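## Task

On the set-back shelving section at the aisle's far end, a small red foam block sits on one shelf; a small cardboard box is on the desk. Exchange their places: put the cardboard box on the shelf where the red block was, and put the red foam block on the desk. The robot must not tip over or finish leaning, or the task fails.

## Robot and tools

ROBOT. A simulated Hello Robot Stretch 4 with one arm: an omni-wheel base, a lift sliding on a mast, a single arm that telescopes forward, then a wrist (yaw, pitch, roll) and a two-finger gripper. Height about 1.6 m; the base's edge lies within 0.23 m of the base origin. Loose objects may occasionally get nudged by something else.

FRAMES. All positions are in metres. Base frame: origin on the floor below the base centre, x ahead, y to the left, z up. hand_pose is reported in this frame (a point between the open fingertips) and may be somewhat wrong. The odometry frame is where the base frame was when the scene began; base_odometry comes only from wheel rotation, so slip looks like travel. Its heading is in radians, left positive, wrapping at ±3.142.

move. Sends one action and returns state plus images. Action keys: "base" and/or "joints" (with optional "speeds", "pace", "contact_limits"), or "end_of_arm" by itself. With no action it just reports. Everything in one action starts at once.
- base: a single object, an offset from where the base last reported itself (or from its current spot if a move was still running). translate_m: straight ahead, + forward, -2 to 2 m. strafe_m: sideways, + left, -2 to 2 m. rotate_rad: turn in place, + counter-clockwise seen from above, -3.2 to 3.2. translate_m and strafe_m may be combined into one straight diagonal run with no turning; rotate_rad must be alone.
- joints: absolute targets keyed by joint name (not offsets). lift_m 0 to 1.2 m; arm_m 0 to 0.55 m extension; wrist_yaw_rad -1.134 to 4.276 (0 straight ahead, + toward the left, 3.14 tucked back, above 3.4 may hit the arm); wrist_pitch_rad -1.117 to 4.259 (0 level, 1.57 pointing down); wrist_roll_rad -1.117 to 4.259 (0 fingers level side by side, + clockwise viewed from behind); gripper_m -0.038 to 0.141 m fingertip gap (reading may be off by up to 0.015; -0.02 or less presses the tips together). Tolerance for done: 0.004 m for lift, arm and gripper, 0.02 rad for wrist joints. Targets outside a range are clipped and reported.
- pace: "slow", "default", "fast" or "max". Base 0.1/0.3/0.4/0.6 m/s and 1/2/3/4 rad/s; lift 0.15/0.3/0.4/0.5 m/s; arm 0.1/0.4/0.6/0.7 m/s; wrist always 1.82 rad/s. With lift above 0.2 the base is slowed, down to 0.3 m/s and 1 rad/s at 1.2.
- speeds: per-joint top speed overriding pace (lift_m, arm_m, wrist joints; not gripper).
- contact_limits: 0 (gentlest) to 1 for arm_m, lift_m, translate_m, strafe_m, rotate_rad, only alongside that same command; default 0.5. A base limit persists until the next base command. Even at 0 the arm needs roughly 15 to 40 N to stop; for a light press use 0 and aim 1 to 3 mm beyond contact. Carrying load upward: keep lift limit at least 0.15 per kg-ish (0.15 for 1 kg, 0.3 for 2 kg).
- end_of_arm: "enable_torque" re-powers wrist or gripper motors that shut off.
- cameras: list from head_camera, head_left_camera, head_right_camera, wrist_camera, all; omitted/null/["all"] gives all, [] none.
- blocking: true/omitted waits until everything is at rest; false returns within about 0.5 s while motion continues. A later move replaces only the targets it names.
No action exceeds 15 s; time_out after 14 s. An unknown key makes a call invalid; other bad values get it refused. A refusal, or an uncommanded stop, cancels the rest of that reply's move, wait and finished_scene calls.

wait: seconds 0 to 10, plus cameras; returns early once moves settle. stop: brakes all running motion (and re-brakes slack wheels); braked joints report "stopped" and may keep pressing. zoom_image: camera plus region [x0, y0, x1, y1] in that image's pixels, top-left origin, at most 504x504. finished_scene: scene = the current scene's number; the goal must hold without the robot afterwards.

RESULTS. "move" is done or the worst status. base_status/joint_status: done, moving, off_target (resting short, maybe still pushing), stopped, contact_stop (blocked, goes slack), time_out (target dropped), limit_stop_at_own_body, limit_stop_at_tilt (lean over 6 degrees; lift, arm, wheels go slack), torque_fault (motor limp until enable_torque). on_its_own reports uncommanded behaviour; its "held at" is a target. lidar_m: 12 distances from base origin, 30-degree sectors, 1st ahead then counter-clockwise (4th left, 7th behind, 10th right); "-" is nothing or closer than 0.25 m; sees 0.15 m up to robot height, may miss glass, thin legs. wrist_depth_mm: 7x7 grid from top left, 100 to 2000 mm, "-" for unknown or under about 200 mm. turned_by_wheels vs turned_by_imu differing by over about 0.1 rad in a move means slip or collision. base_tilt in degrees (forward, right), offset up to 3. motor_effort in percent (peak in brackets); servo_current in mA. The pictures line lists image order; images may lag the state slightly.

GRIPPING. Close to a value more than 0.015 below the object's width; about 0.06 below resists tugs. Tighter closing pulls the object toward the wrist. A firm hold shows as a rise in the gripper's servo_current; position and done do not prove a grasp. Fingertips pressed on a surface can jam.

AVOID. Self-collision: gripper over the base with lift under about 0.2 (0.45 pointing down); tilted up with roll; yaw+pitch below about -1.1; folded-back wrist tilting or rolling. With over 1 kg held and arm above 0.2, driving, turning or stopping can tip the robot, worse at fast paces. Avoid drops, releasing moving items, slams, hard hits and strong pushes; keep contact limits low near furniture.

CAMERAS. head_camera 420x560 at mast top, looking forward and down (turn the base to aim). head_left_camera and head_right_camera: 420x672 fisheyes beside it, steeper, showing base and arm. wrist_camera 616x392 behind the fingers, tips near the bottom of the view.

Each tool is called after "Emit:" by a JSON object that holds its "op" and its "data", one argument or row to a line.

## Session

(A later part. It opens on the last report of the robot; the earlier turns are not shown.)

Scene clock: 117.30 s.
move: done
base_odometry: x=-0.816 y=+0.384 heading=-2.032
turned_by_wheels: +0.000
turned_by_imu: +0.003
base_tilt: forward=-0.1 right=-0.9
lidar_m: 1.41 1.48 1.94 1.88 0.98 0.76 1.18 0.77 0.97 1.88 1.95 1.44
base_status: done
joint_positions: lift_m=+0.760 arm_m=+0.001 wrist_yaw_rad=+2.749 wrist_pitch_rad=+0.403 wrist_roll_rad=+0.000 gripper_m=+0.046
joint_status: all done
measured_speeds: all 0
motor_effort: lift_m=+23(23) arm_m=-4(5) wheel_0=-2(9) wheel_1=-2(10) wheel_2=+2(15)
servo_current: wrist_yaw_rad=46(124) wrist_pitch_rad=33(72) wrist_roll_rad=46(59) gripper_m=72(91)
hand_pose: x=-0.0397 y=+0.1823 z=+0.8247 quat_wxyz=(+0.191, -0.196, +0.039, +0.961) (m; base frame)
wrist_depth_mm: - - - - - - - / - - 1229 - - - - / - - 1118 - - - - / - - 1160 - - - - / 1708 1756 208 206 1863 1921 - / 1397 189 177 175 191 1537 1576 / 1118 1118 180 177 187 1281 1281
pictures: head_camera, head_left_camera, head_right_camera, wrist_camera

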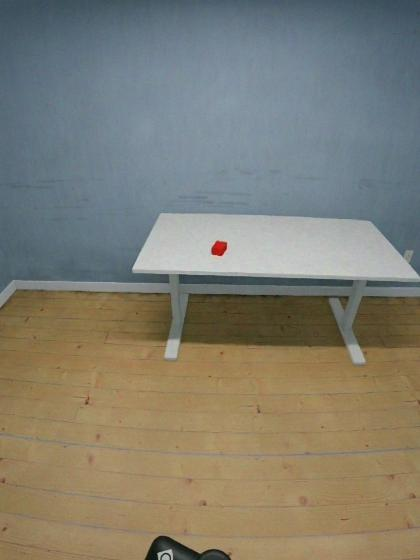

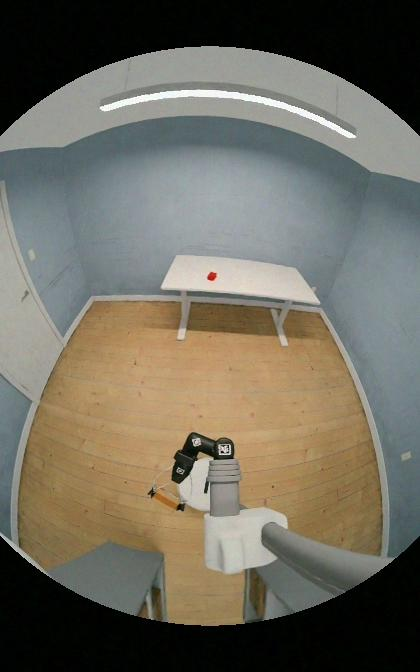

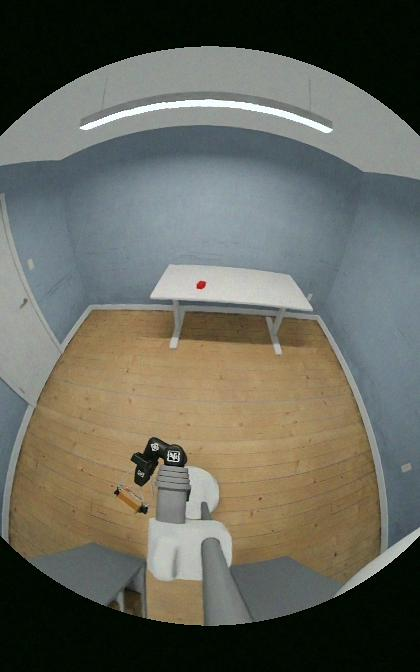

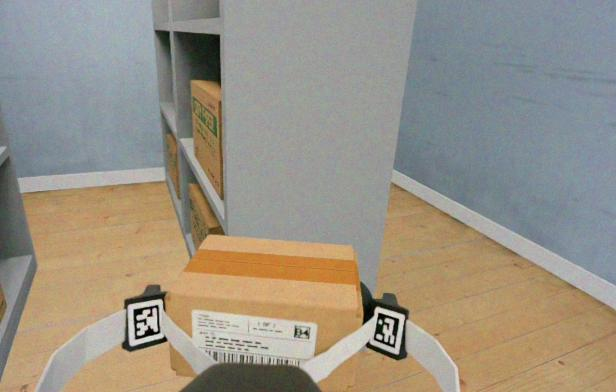

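Emit:
{"op": "move", "data": {
  "base": {"rotate_rad": -1.609},
  "joints": {"lift_m": 0.6}
}}

Scene clock: 119.67 s.
move: done
base_odometry: x=-0.816 y=+0.384 heading=+2.643
turned_by_wheels: -1.609
turned_by_imu: -1.572
base_tilt: forward=-0.1 right=-0.9
lidar_m: 1.88 1.94 1.47 1.42 1.48 1.95 1.88 0.99 0.76 1.13 0.75 0.98
base_status: done
joint_positions: lift_m=+0.600 arm_m=+0.001 wrist_yaw_rad=+2.749 wrist_pitch_rad=+0.403 wrist_roll_rad=+0.000 gripper_m=+0.046
joint_status: all done
measured_speeds: all 0
motor_effort: lift_m=+14(21) arm_m=-4(5) wheel_0=+2(10) wheel_1=+1(13) wheel_2=+1(14)
servo_current: wrist_yaw_rad=26(78) wrist_pitch_rad=46(59) wrist_roll_rad=46(59) gripper_m=85(91)
hand_pose: x=-0.0397 y=+0.1823 z=+0.6654 quat_wxyz=(+0.191, -0.196, +0.039, +0.961) (m; base frame)
wrist_depth_mm: - 1708 - - - - - / - - 1921 - - - - / - - - - - - - / 1661 1808 - - - - - / 1430 1464 221 215 1661 1618 1661 / 1160 189 178 175 191 1281 1308 / 931 946 180 177 186 1060 1060
pictures: head_camera, head_left_camera, head_right_camera, wrist_camera

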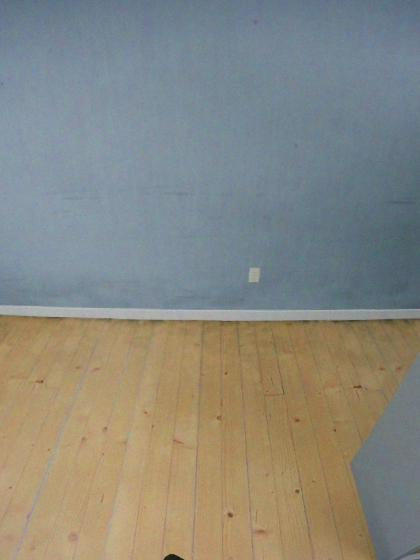

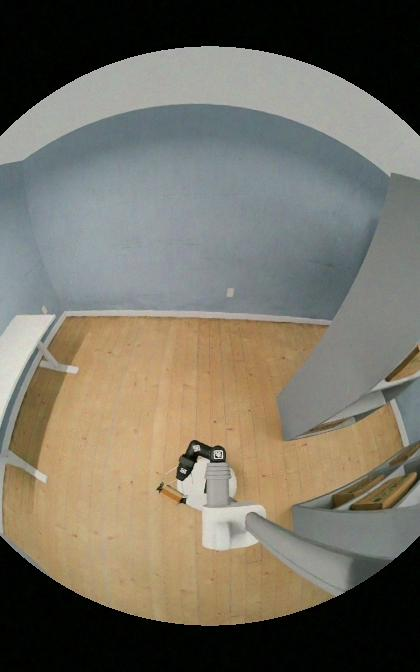

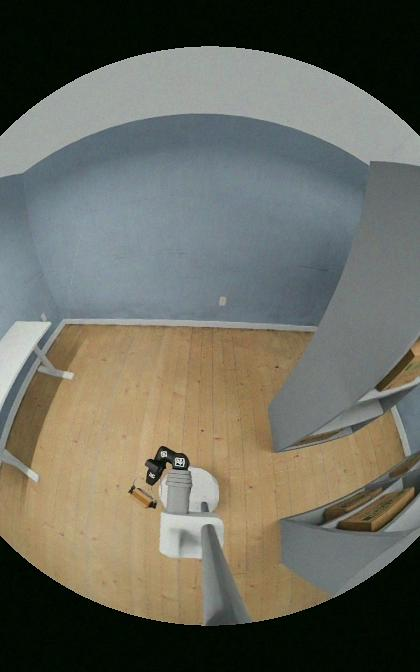

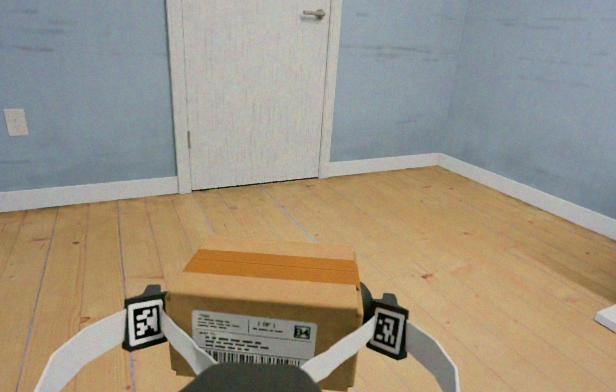

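Emit:
{"op": "move", "data": {
  "base": {"strafe_m": -0.75},
  "contact_limits": {"strafe_m": 0.2},
  "cameras": ["head_right_camera"]
}}

Scene clock: 123.70 s.
move: done
base_odometry: x=-0.457 y=+1.043 heading=+2.643
turned_by_wheels: +0.000
turned_by_imu: +0.001
base_tilt: forward=-0.2 right=-0.9
lidar_m: 0.29 1.97 2.24 2.16 2.70 1.97 0.29 0.31 0.42 1.10 0.46 0.32
base_status: done
joint_positions: lift_m=+0.600 arm_m=+0.001 wrist_yaw_rad=+2.749 wrist_pitch_rad=+0.403 wrist_roll_rad=+0.000 gripper_m=+0.046
joint_status: not commanded
measured_speeds: all 0
motor_effort: lift_m=+15(15) arm_m=-4(5) wheel_0=+0(12) wheel_1=-1(15) wheel_2=+0(9)
servo_current: wrist_yaw_rad=46(78) wrist_pitch_rad=39(72) wrist_roll_rad=52(59) gripper_m=85(104)
contact_limits: strafe_m 0.2
hand_pose: x=-0.0397 y=+0.1823 z=+0.6654 quat_wxyz=(+0.191, -0.196, +0.039, +0.961) (m; base frame)
wrist_depth_mm: - - - - - - - / - - - - - - - / - - - - - - - / - 1808 - - - - - / - 1464 222 215 1661 1661 1708 / - 183 178 175 191 1281 1308 / 131 931 180 177 186 1060 1060
pictures: head_right_camera

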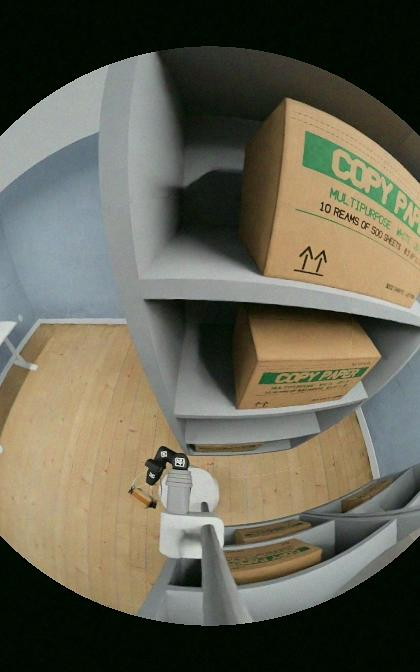

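Emit:
{"op": "move", "data": {
  "base": {"strafe_m": -0.65},
  "contact_limits": {"strafe_m": 0.2},
  "cameras": []
}}

Scene clock: 127.40 s.
move: done
base_odometry: x=-0.146 y=+1.613 heading=+2.643
turned_by_wheels: +0.000
turned_by_imu: +0.001
base_tilt: forward=-0.1 right=-0.9
lidar_m: 0.31 0.33 0.45 2.80 0.42 0.30 0.27 0.30 0.42 1.12 1.11 0.33
base_status: done
joint_positions: lift_m=+0.600 arm_m=+0.001 wrist_yaw_rad=+2.749 wrist_pitch_rad=+0.403 wrist_roll_rad=+0.000 gripper_m=+0.046
joint_status: not commanded
measured_speeds: all 0
motor_effort: lift_m=+14(15) arm_m=-4(5) wheel_0=+0(12) wheel_1=-1(14) wheel_2=+0(7)
servo_current: wrist_yaw_rad=65(78) wrist_pitch_rad=39(59) wrist_roll_rad=52(59) gripper_m=72(91)
contact_limits: strafe_m 0.2
hand_pose: x=-0.0397 y=+0.1823 z=+0.6654 quat_wxyz=(+0.191, -0.196, +0.039, +0.961) (m; base frame)
wrist_depth_mm: - 384 424 462 - - - / - 399 436 484 535 - - / - 415 459 512 569 - - / - 442 484 544 603 - - / - 462 221 215 - 1661 1661 / - 178 178 175 188 1308 1308 / 132 - 180 177 181 1060 1078
pictures: none
No camera images: "cameras" was empty.

Emit:
{"op": "move", "data": {
  "base": {"strafe_m": -0.58, "translate_m": 0.02},
  "contact_limits": {"strafe_m": 0.2}
}}

Scene clock: 130.97 s.
move: done
base_odometry: x=+0.114 y=+2.132 heading=+2.642
turned_by_wheels: +0.000
turned_by_imu: +0.000
base_tilt: forward=-0.1 right=-0.9
lidar_m: 0.76 0.53 0.47 1.16 0.46 0.31 0.29 0.31 0.42 0.58 0.61 0.80
base_status: done
joint_positions: lift_m=+0.600 arm_m=+0.001 wrist_yaw_rad=+2.749 wrist_pitch_rad=+0.403 wrist_roll_rad=+0.000 gripper_m=+0.046
joint_status: not commanded
measured_speeds: all 0
motor_effort: lift_m=+15(16) arm_m=-4(5) wheel_0=-2(13) wheel_1=-2(14) wheel_2=-3(9)
servo_current: wrist_yaw_rad=65(65) wrist_pitch_rad=33(65) wrist_roll_rad=46(59) gripper_m=85(98)
contact_limits: strafe_m 0.2
hand_pose: x=-0.0397 y=+0.1823 z=+0.6653 quat_wxyz=(+0.191, -0.196, +0.039, +0.961) (m; base frame)
wrist_depth_mm: - - - 445 - - - / - - - 473 788 654 723 / - - - 500 809 699 778 / - - - - 788 741 831 / - - 200 213 - - - / - 178 178 175 188 - 1205 / 131 - 180 177 178 - 1060
pictures: head_camera, head_left_camera, head_right_camera, wrist_camera

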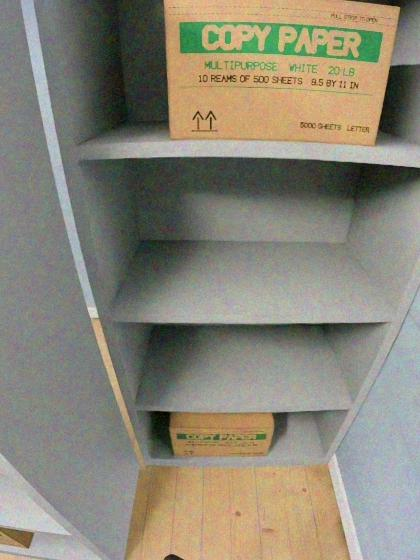

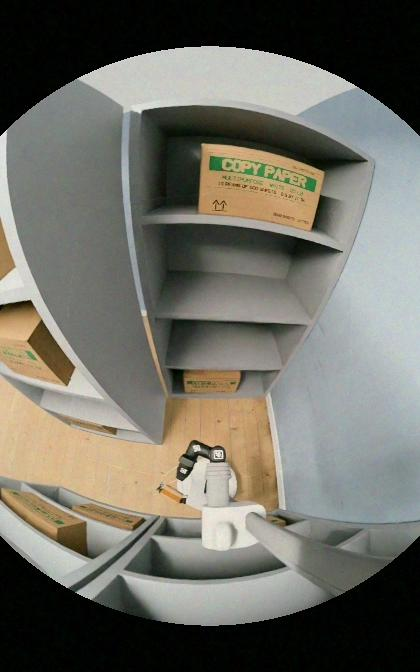

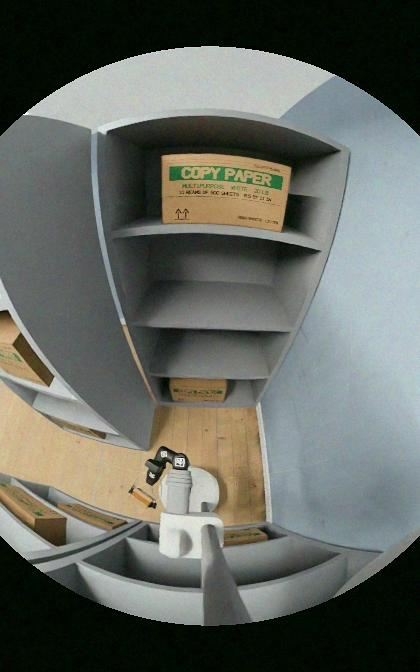

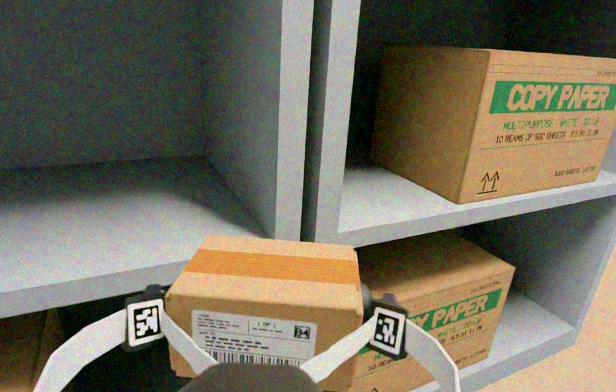

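Emit:
{"op": "move", "data": {
  "joints": {"wrist_yaw_rad": 0.0},
  "cameras": []
}}

Emit:
{"op": "move", "data": {
  "joints": {"lift_m": 0.55, "arm_m": 0.47},
  "contact_limits": {"arm_m": 0.2},
  "cameras": ["head_camera", "wrist_camera"]
}}

Scene clock: 134.23 s.
move: done
base_odometry: x=+0.114 y=+2.132 heading=+2.642
turned_by_wheels: +0.000
turned_by_imu: +0.001
base_tilt: forward=-0.2 right=-0.9
lidar_m: 0.76 0.51 0.48 1.16 0.44 0.31 0.30 0.32 0.45 0.58 0.58 0.80
base_status: not commanded
joint_positions: lift_m=+0.600 arm_m=+0.001 wrist_yaw_rad=+0.001 wrist_pitch_rad=+0.403 wrist_roll_rad=+0.000 gripper_m=+0.046
joint_status: all done
measured_speeds: all 0
motor_effort: lift_m=+15(16) arm_m=-4(5) wheel_0=-1(2) wheel_1=-2(2) wheel_2=-3(3)
servo_current: wrist_yaw_rad=52(117) wrist_pitch_rad=39(59) wrist_roll_rad=52(59) gripper_m=72(98)
contact_limits: strafe_m 0.2
hand_pose: x=+0.4372 y=-0.0870 z=+0.6653 quat_wxyz=(+0.980, +0.000, +0.200, +0.001) (m; base frame)
wrist_depth_mm: - - - - - - - / - 878 - - - 946 - / - - - - - - - / - - - - - - - / - 798 208 206 - - - / - 183 178 175 190 - - / 143 691 180 178 177 - -
pictures: none
No camera images: "cameras" was empty.

Scene clock: 136.70 s.
move: done
base_odometry: x=+0.114 y=+2.132 heading=+2.642
turned_by_wheels: +0.000
turned_by_imu: +0.001
base_tilt: forward=-0.1 right=-0.9
lidar_m: 0.76 0.51 0.46 1.15 0.44 0.31 0.30 0.32 0.44 0.55 0.61 0.80
base_status: not commanded
joint_positions: lift_m=+0.550 arm_m=+0.470 wrist_yaw_rad=+0.001 wrist_pitch_rad=+0.403 wrist_roll_rad=+0.000 gripper_m=+0.046
joint_status: all done
measured_speeds: all 0
motor_effort: lift_m=+14(16) arm_m=+5(7) wheel_0=-1(2) wheel_1=-2(2) wheel_2=-3(3)
servo_current: wrist_yaw_rad=33(78) wrist_pitch_rad=39(65) wrist_roll_rad=46(59) gripper_m=78(91)
contact_limits: arm_m 0.2; strafe_m 0.2
hand_pose: x=+0.9062 y=-0.0871 z=+0.6154 quat_wxyz=(+0.980, +0.000, +0.200, +0.001) (m; base frame)
wrist_depth_mm: - - - - - - - / - - - - - - - / - - - - - - - / 459 - - - - - - / 379 389 221 216 430 427 442 / 304 188 177 175 210 351 359 / 246 254 181 177 194 300 294
pictures: head_camera, wrist_camera

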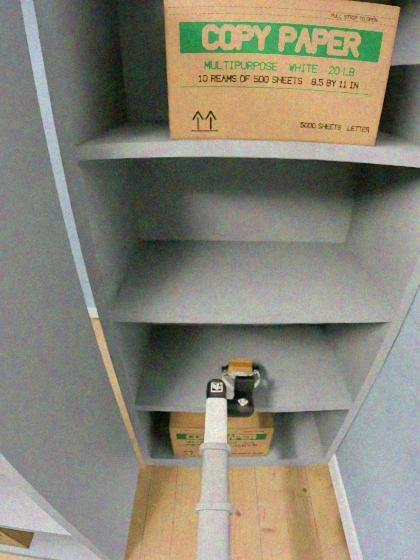

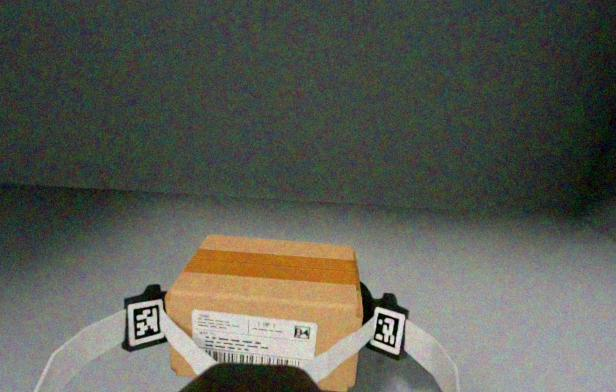

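Emit:
{"op": "move", "data": {
  "joints": {"lift_m": 0.515},
  "contact_limits": {"lift_m": 0.1},
  "cameras": ["head_camera", "wrist_camera"],
  "pace": "slow"
}}

Emit:
{"op": "zoom_image", "data": {
  "camera": "wrist_camera",
  "region": [60, 200, 500, 392]
}}

Emit:
{"op": "zoom_image", "data": {
  "camera": "head_camera",
  "region": [180, 340, 310, 440]
}}

Scene clock: 138.37 s.
move: done
base_odometry: x=+0.114 y=+2.132 heading=+2.642
turned_by_wheels: +0.000
turned_by_imu: +0.000
base_tilt: forward=-0.1 right=-0.9
lidar_m: 0.76 0.53 0.47 1.14 0.44 0.32 0.28 0.31 0.44 0.59 0.60 0.80
base_status: not commanded
joint_positions: lift_m=+0.515 arm_m=+0.470 wrist_yaw_rad=+0.001 wrist_pitch_rad=+0.403 wrist_roll_rad=+0.000 gripper_m=+0.046
joint_status: all done
measured_speeds: all 0
motor_effort: lift_m=+14(15) arm_m=+5(5) wheel_0=-1(2) wheel_1=-2(2) wheel_2=-3(3)
servo_current: wrist_yaw_rad=20(78) wrist_pitch_rad=46(59) wrist_roll_rad=52(52) gripper_m=72(98)
contact_limits: arm_m 0.2; lift_m 0.1; strafe_m 0.2
hand_pose: x=+0.9062 y=-0.0871 z=+0.5804 quat_wxyz=(+0.980, +0.000, +0.200, +0.001) (m; base frame)
wrist_depth_mm: - - - - - - - / - - - - - - - / - - - - - - - / 410 421 427 439 455 - - / 317 329 220 216 366 375 389 / 259 187 178 175 209 297 301 / 207 213 181 177 220 244 255
pictures: head_camera, wrist_camera

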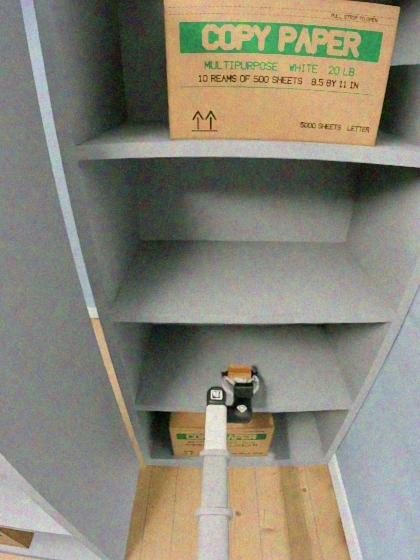

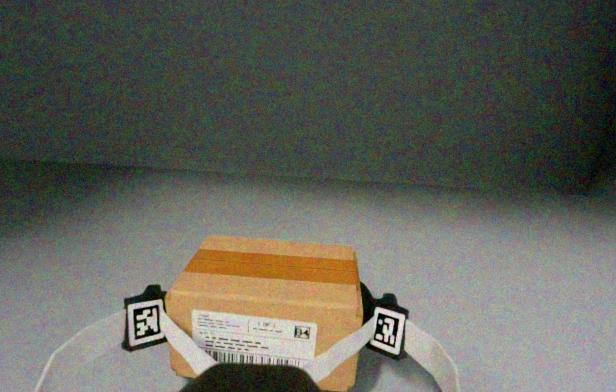

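Scaled by 1.145.

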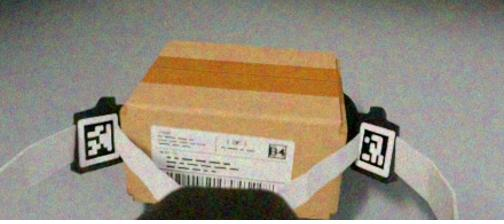

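Scaled by 3.877 from the camera's 420x560 image, which has a finer 600x800 frame.

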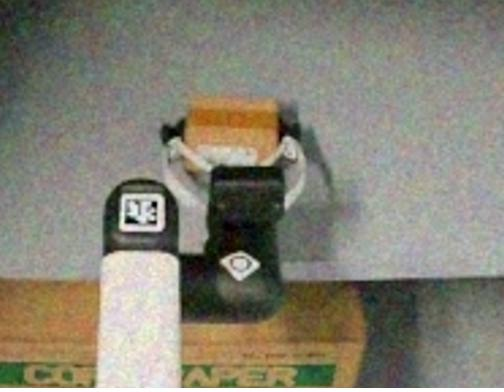

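Emit:
{"op": "move", "data": {
  "joints": {"lift_m": 0.492},
  "contact_limits": {"lift_m": 0.1},
  "cameras": ["wrist_camera"],
  "pace": "slow"
}}

Emit:
{"op": "zoom_image", "data": {
  "camera": "wrist_camera",
  "region": [60, 200, 500, 392]
}}

Scene clock: 139.60 s.
move: done
base_odometry: x=+0.114 y=+2.132 heading=+2.642
turned_by_wheels: +0.000
turned_by_imu: +0.000
base_tilt: forward=-0.1 right=-0.9
lidar_m: 0.76 0.52 0.47 1.17 0.44 0.32 0.28 0.32 0.43 0.59 0.59 0.81
base_status: not commanded
joint_positions: lift_m=+0.492 arm_m=+0.470 wrist_yaw_rad=+0.001 wrist_pitch_rad=+0.403 wrist_roll_rad=+0.000 gripper_m=+0.046
joint_status: all done
measured_speeds: all 0
motor_effort: lift_m=+12(15) arm_m=+5(5) wheel_0=-1(2) wheel_1=-2(2) wheel_2=-3(3)
servo_current: wrist_yaw_rad=26(59) wrist_pitch_rad=46(52) wrist_roll_rad=52(59) gripper_m=78(85)
contact_limits: arm_m 0.2; lift_m 0.1; strafe_m 0.2
hand_pose: x=+0.9062 y=-0.0871 z=+0.5576 quat_wxyz=(+0.980, +0.000, +0.200, +0.001) (m; base frame)
wrist_depth_mm: - - - - - - - / - - - - - - - / - - - - - - - / 387 397 402 415 413 427 436 / 289 298 218 214 324 330 338 / 231 186 177 175 193 258 264 / 186 190 180 177 195 220 214
pictures: wrist_camera

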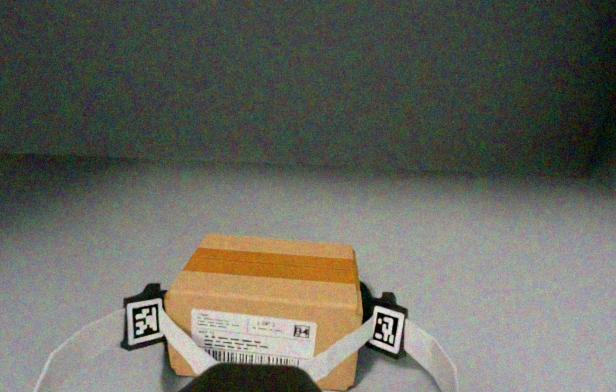

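Scaled by 1.145.

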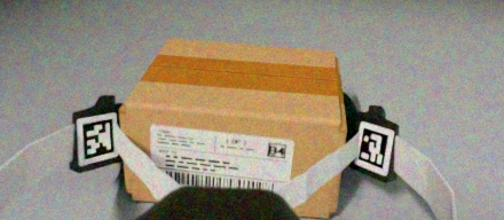

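Emit:
{"op": "move", "data": {
  "joints": {"lift_m": 0.482},
  "contact_limits": {"lift_m": 0.1},
  "cameras": ["wrist_camera"],
  "pace": "slow"
}}

Emit:
{"op": "zoom_image", "data": {
  "camera": "wrist_camera",
  "region": [60, 200, 500, 392]
}}

Scene clock: 140.70 s.
move: done
base_odometry: x=+0.114 y=+2.132 heading=+2.642
turned_by_wheels: +0.000
turned_by_imu: +0.000
base_tilt: forward=-0.1 right=-0.9
lidar_m: 0.75 0.50 0.47 1.15 0.45 0.30 0.29 0.31 0.42 0.58 0.62 0.80
base_status: not commanded
joint_positions: lift_m=+0.483 arm_m=+0.470 wrist_yaw_rad=+0.001 wrist_pitch_rad=+0.401 wrist_roll_rad=+0.000 gripper_m=+0.046
joint_status: all done
measured_speeds: all 0
motor_effort: lift_m=+10(13) arm_m=+5(5) wheel_0=-1(2) wheel_1=-2(2) wheel_2=-3(3)
servo_current: wrist_yaw_rad=59(65) wrist_pitch_rad=52(52) wrist_roll_rad=52(52) gripper_m=65(85)
contact_limits: arm_m 0.2; lift_m 0.1; strafe_m 0.2
hand_pose: x=+0.9064 y=-0.0871 z=+0.5483 quat_wxyz=(+0.980, +0.000, +0.199, +0.001) (m; base frame)
wrist_depth_mm: - - - - - - - / - - - - - - - / - - - - - - - / 394 404 399 413 424 433 452 / 290 303 216 212 327 336 345 / 231 186 177 175 193 259 264 / 184 188 180 177 192 218 213
pictures: wrist_camera

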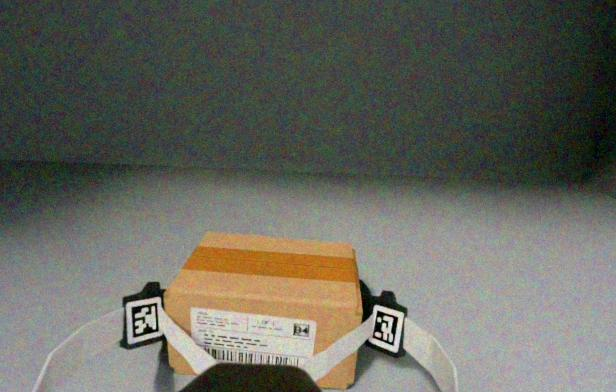

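Scaled by 1.145.

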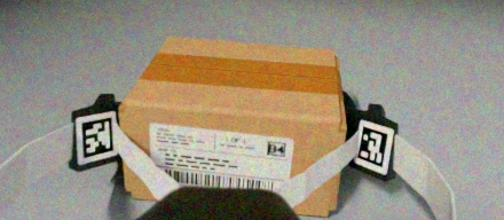

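Emit:
{"op": "move", "data": {
  "joints": {"gripper_m": 0.12},
  "cameras": ["head_camera", "wrist_camera"]
}}

Emit:
{"op": "zoom_image", "data": {
  "camera": "head_camera",
  "region": [180, 340, 310, 440]
}}

Scene clock: 142.67 s.
move: done
base_odometry: x=+0.114 y=+2.132 heading=+2.642
turned_by_wheels: +0.000
turned_by_imu: +0.000
base_tilt: forward=-0.1 right=-0.9
lidar_m: 0.76 0.52 0.47 1.17 0.45 0.32 0.29 0.31 0.44 0.58 0.62 0.78
base_status: not commanded
joint_positions: lift_m=+0.483 arm_m=+0.470 wrist_yaw_rad=+0.001 wrist_pitch_rad=+0.399 wrist_roll_rad=+0.000 gripper_m=+0.120
joint_status: all done
measured_speeds: all 0
motor_effort: lift_m=+11(11) arm_m=+5(5) wheel_0=-1(2) wheel_1=-2(2) wheel_2=-3(3)
servo_current: wrist_yaw_rad=39(72) wrist_pitch_rad=39(65) wrist_roll_rad=52(52) gripper_m=33(91)
contact_limits: arm_m 0.2; lift_m 0.1; strafe_m 0.2
hand_pose: x=+0.9066 y=-0.0872 z=+0.5488 quat_wxyz=(+0.980, +0.000, +0.198, +0.000) (m; base frame)
wrist_depth_mm: - - - - - - - / - - - - - - - / - - - - - - 525 / 399 407 404 415 427 439 462 / 294 304 213 217 332 338 351 / 234 193 185 184 213 262 267 / 191 190 193 191 195 214 215
pictures: head_camera, wrist_camera

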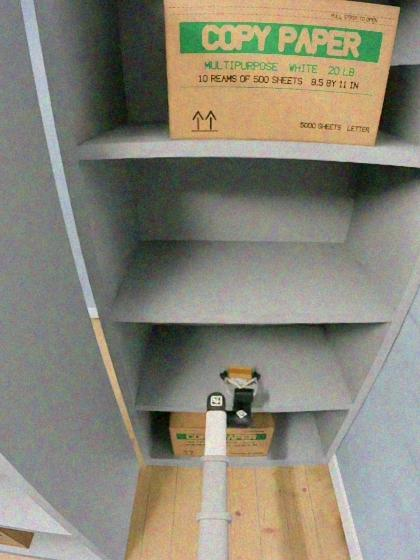

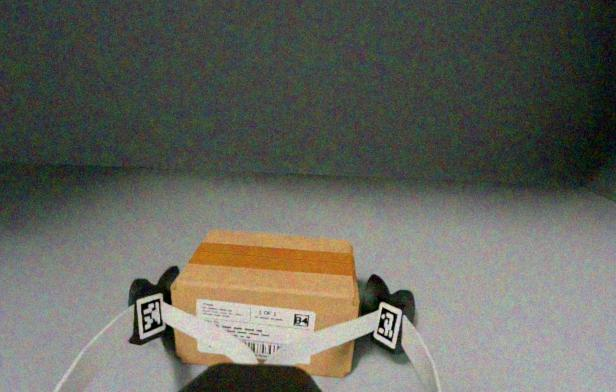

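Scaled by 3.877 from the camera's 420x560 image, which has a finer 600x800 frame.

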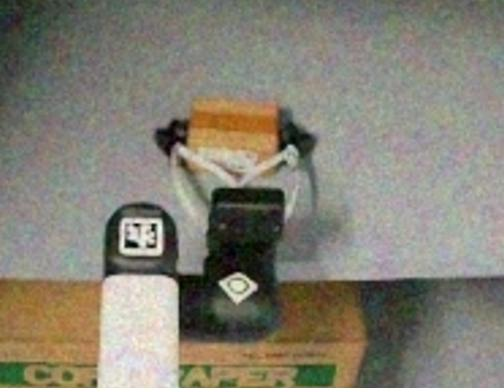

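Emit:
{"op": "move", "data": {
  "joints": {"gripper_m": 0.14, "lift_m": 0.495},
  "cameras": ["wrist_camera"]
}}

Emit:
{"op": "move", "data": {
  "joints": {"arm_m": 0.25},
  "cameras": ["head_camera", "wrist_camera"]
}}

Scene clock: 144.10 s.
move: done
base_odometry: x=+0.114 y=+2.132 heading=+2.642
turned_by_wheels: +0.000
turned_by_imu: +0.000
base_tilt: forward=-0.1 right=-0.9
lidar_m: 0.75 0.51 0.46 1.16 0.43 0.31 0.29 0.32 0.44 0.58 0.60 0.80
base_status: not commanded
joint_positions: lift_m=+0.495 arm_m=+0.470 wrist_yaw_rad=+0.001 wrist_pitch_rad=+0.399 wrist_roll_rad=+0.000 gripper_m=+0.140
joint_status: all done
measured_speeds: all 0
motor_effort: lift_m=+22(23) arm_m=+5(5) wheel_0=-1(1) wheel_1=-2(2) wheel_2=-3(3)
servo_current: wrist_yaw_rad=39(72) wrist_pitch_rad=26(52) wrist_roll_rad=46(59) gripper_m=39(78)
contact_limits: arm_m 0.2; strafe_m 0.2
hand_pose: x=+0.9066 y=-0.0872 z=+0.5608 quat_wxyz=(+0.980, +0.000, +0.198, +0.000) (m; base frame)
wrist_depth_mm: - - - - - - - / - - - - - - - / - - - - - - - / 387 399 407 421 421 433 445 / 291 300 216 220 330 338 345 / 235 196 190 189 214 263 270 / 189 195 190 166 204 218 219
pictures: wrist_camera

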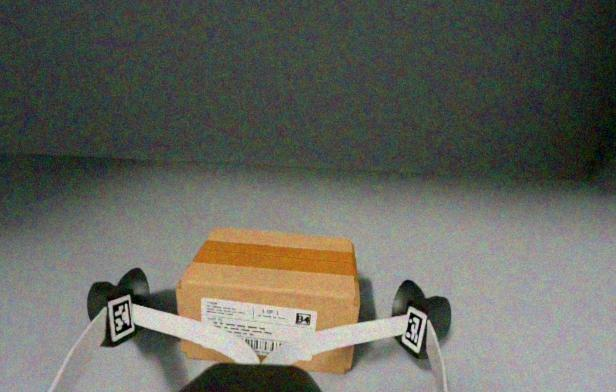

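Scene clock: 145.87 s.
move: done
base_odometry: x=+0.114 y=+2.132 heading=+2.642
turned_by_wheels: +0.000
turned_by_imu: +0.000
base_tilt: forward=-0.2 right=-0.9
lidar_m: 0.74 0.53 0.46 1.14 0.43 0.31 0.30 0.31 0.42 0.57 0.61 0.80
base_status: not commanded
joint_positions: lift_m=+0.495 arm_m=+0.250 wrist_yaw_rad=+0.001 wrist_pitch_rad=+0.399 wrist_roll_rad=+0.000 gripper_m=+0.140
joint_status: all done
measured_speeds: all 0
motor_effort: lift_m=+22(22) arm_m=-4(7) wheel_0=-1(2) wheel_1=-2(2) wheel_2=-3(3)
servo_current: wrist_yaw_rad=39(72) wrist_pitch_rad=39(59) wrist_roll_rad=46(52) gripper_m=39(46)
contact_limits: strafe_m 0.2
hand_pose: x=+0.6867 y=-0.0872 z=+0.5608 quat_wxyz=(+0.980, +0.000, +0.198, +0.000) (m; base frame)
wrist_depth_mm: 640 - - - - - - / 647 - - - - 699 - / - - - 402 - - - / 384 397 399 397 415 424 436 / 304 307 312 319 324 334 342 / 469 190 508 517 224 330 - / 410 427 407 155 442 - -
pictures: head_camera, wrist_camera

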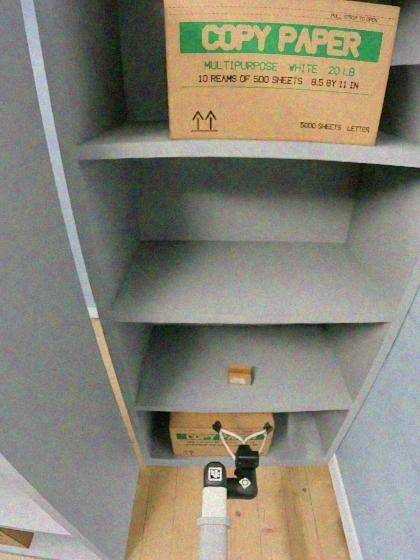

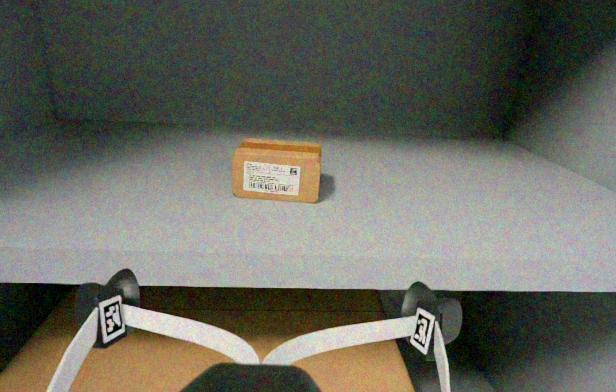

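Emit:
{"op": "finished_scene", "data": {
  "scene": 1
}}

The scene is finished: the task was done.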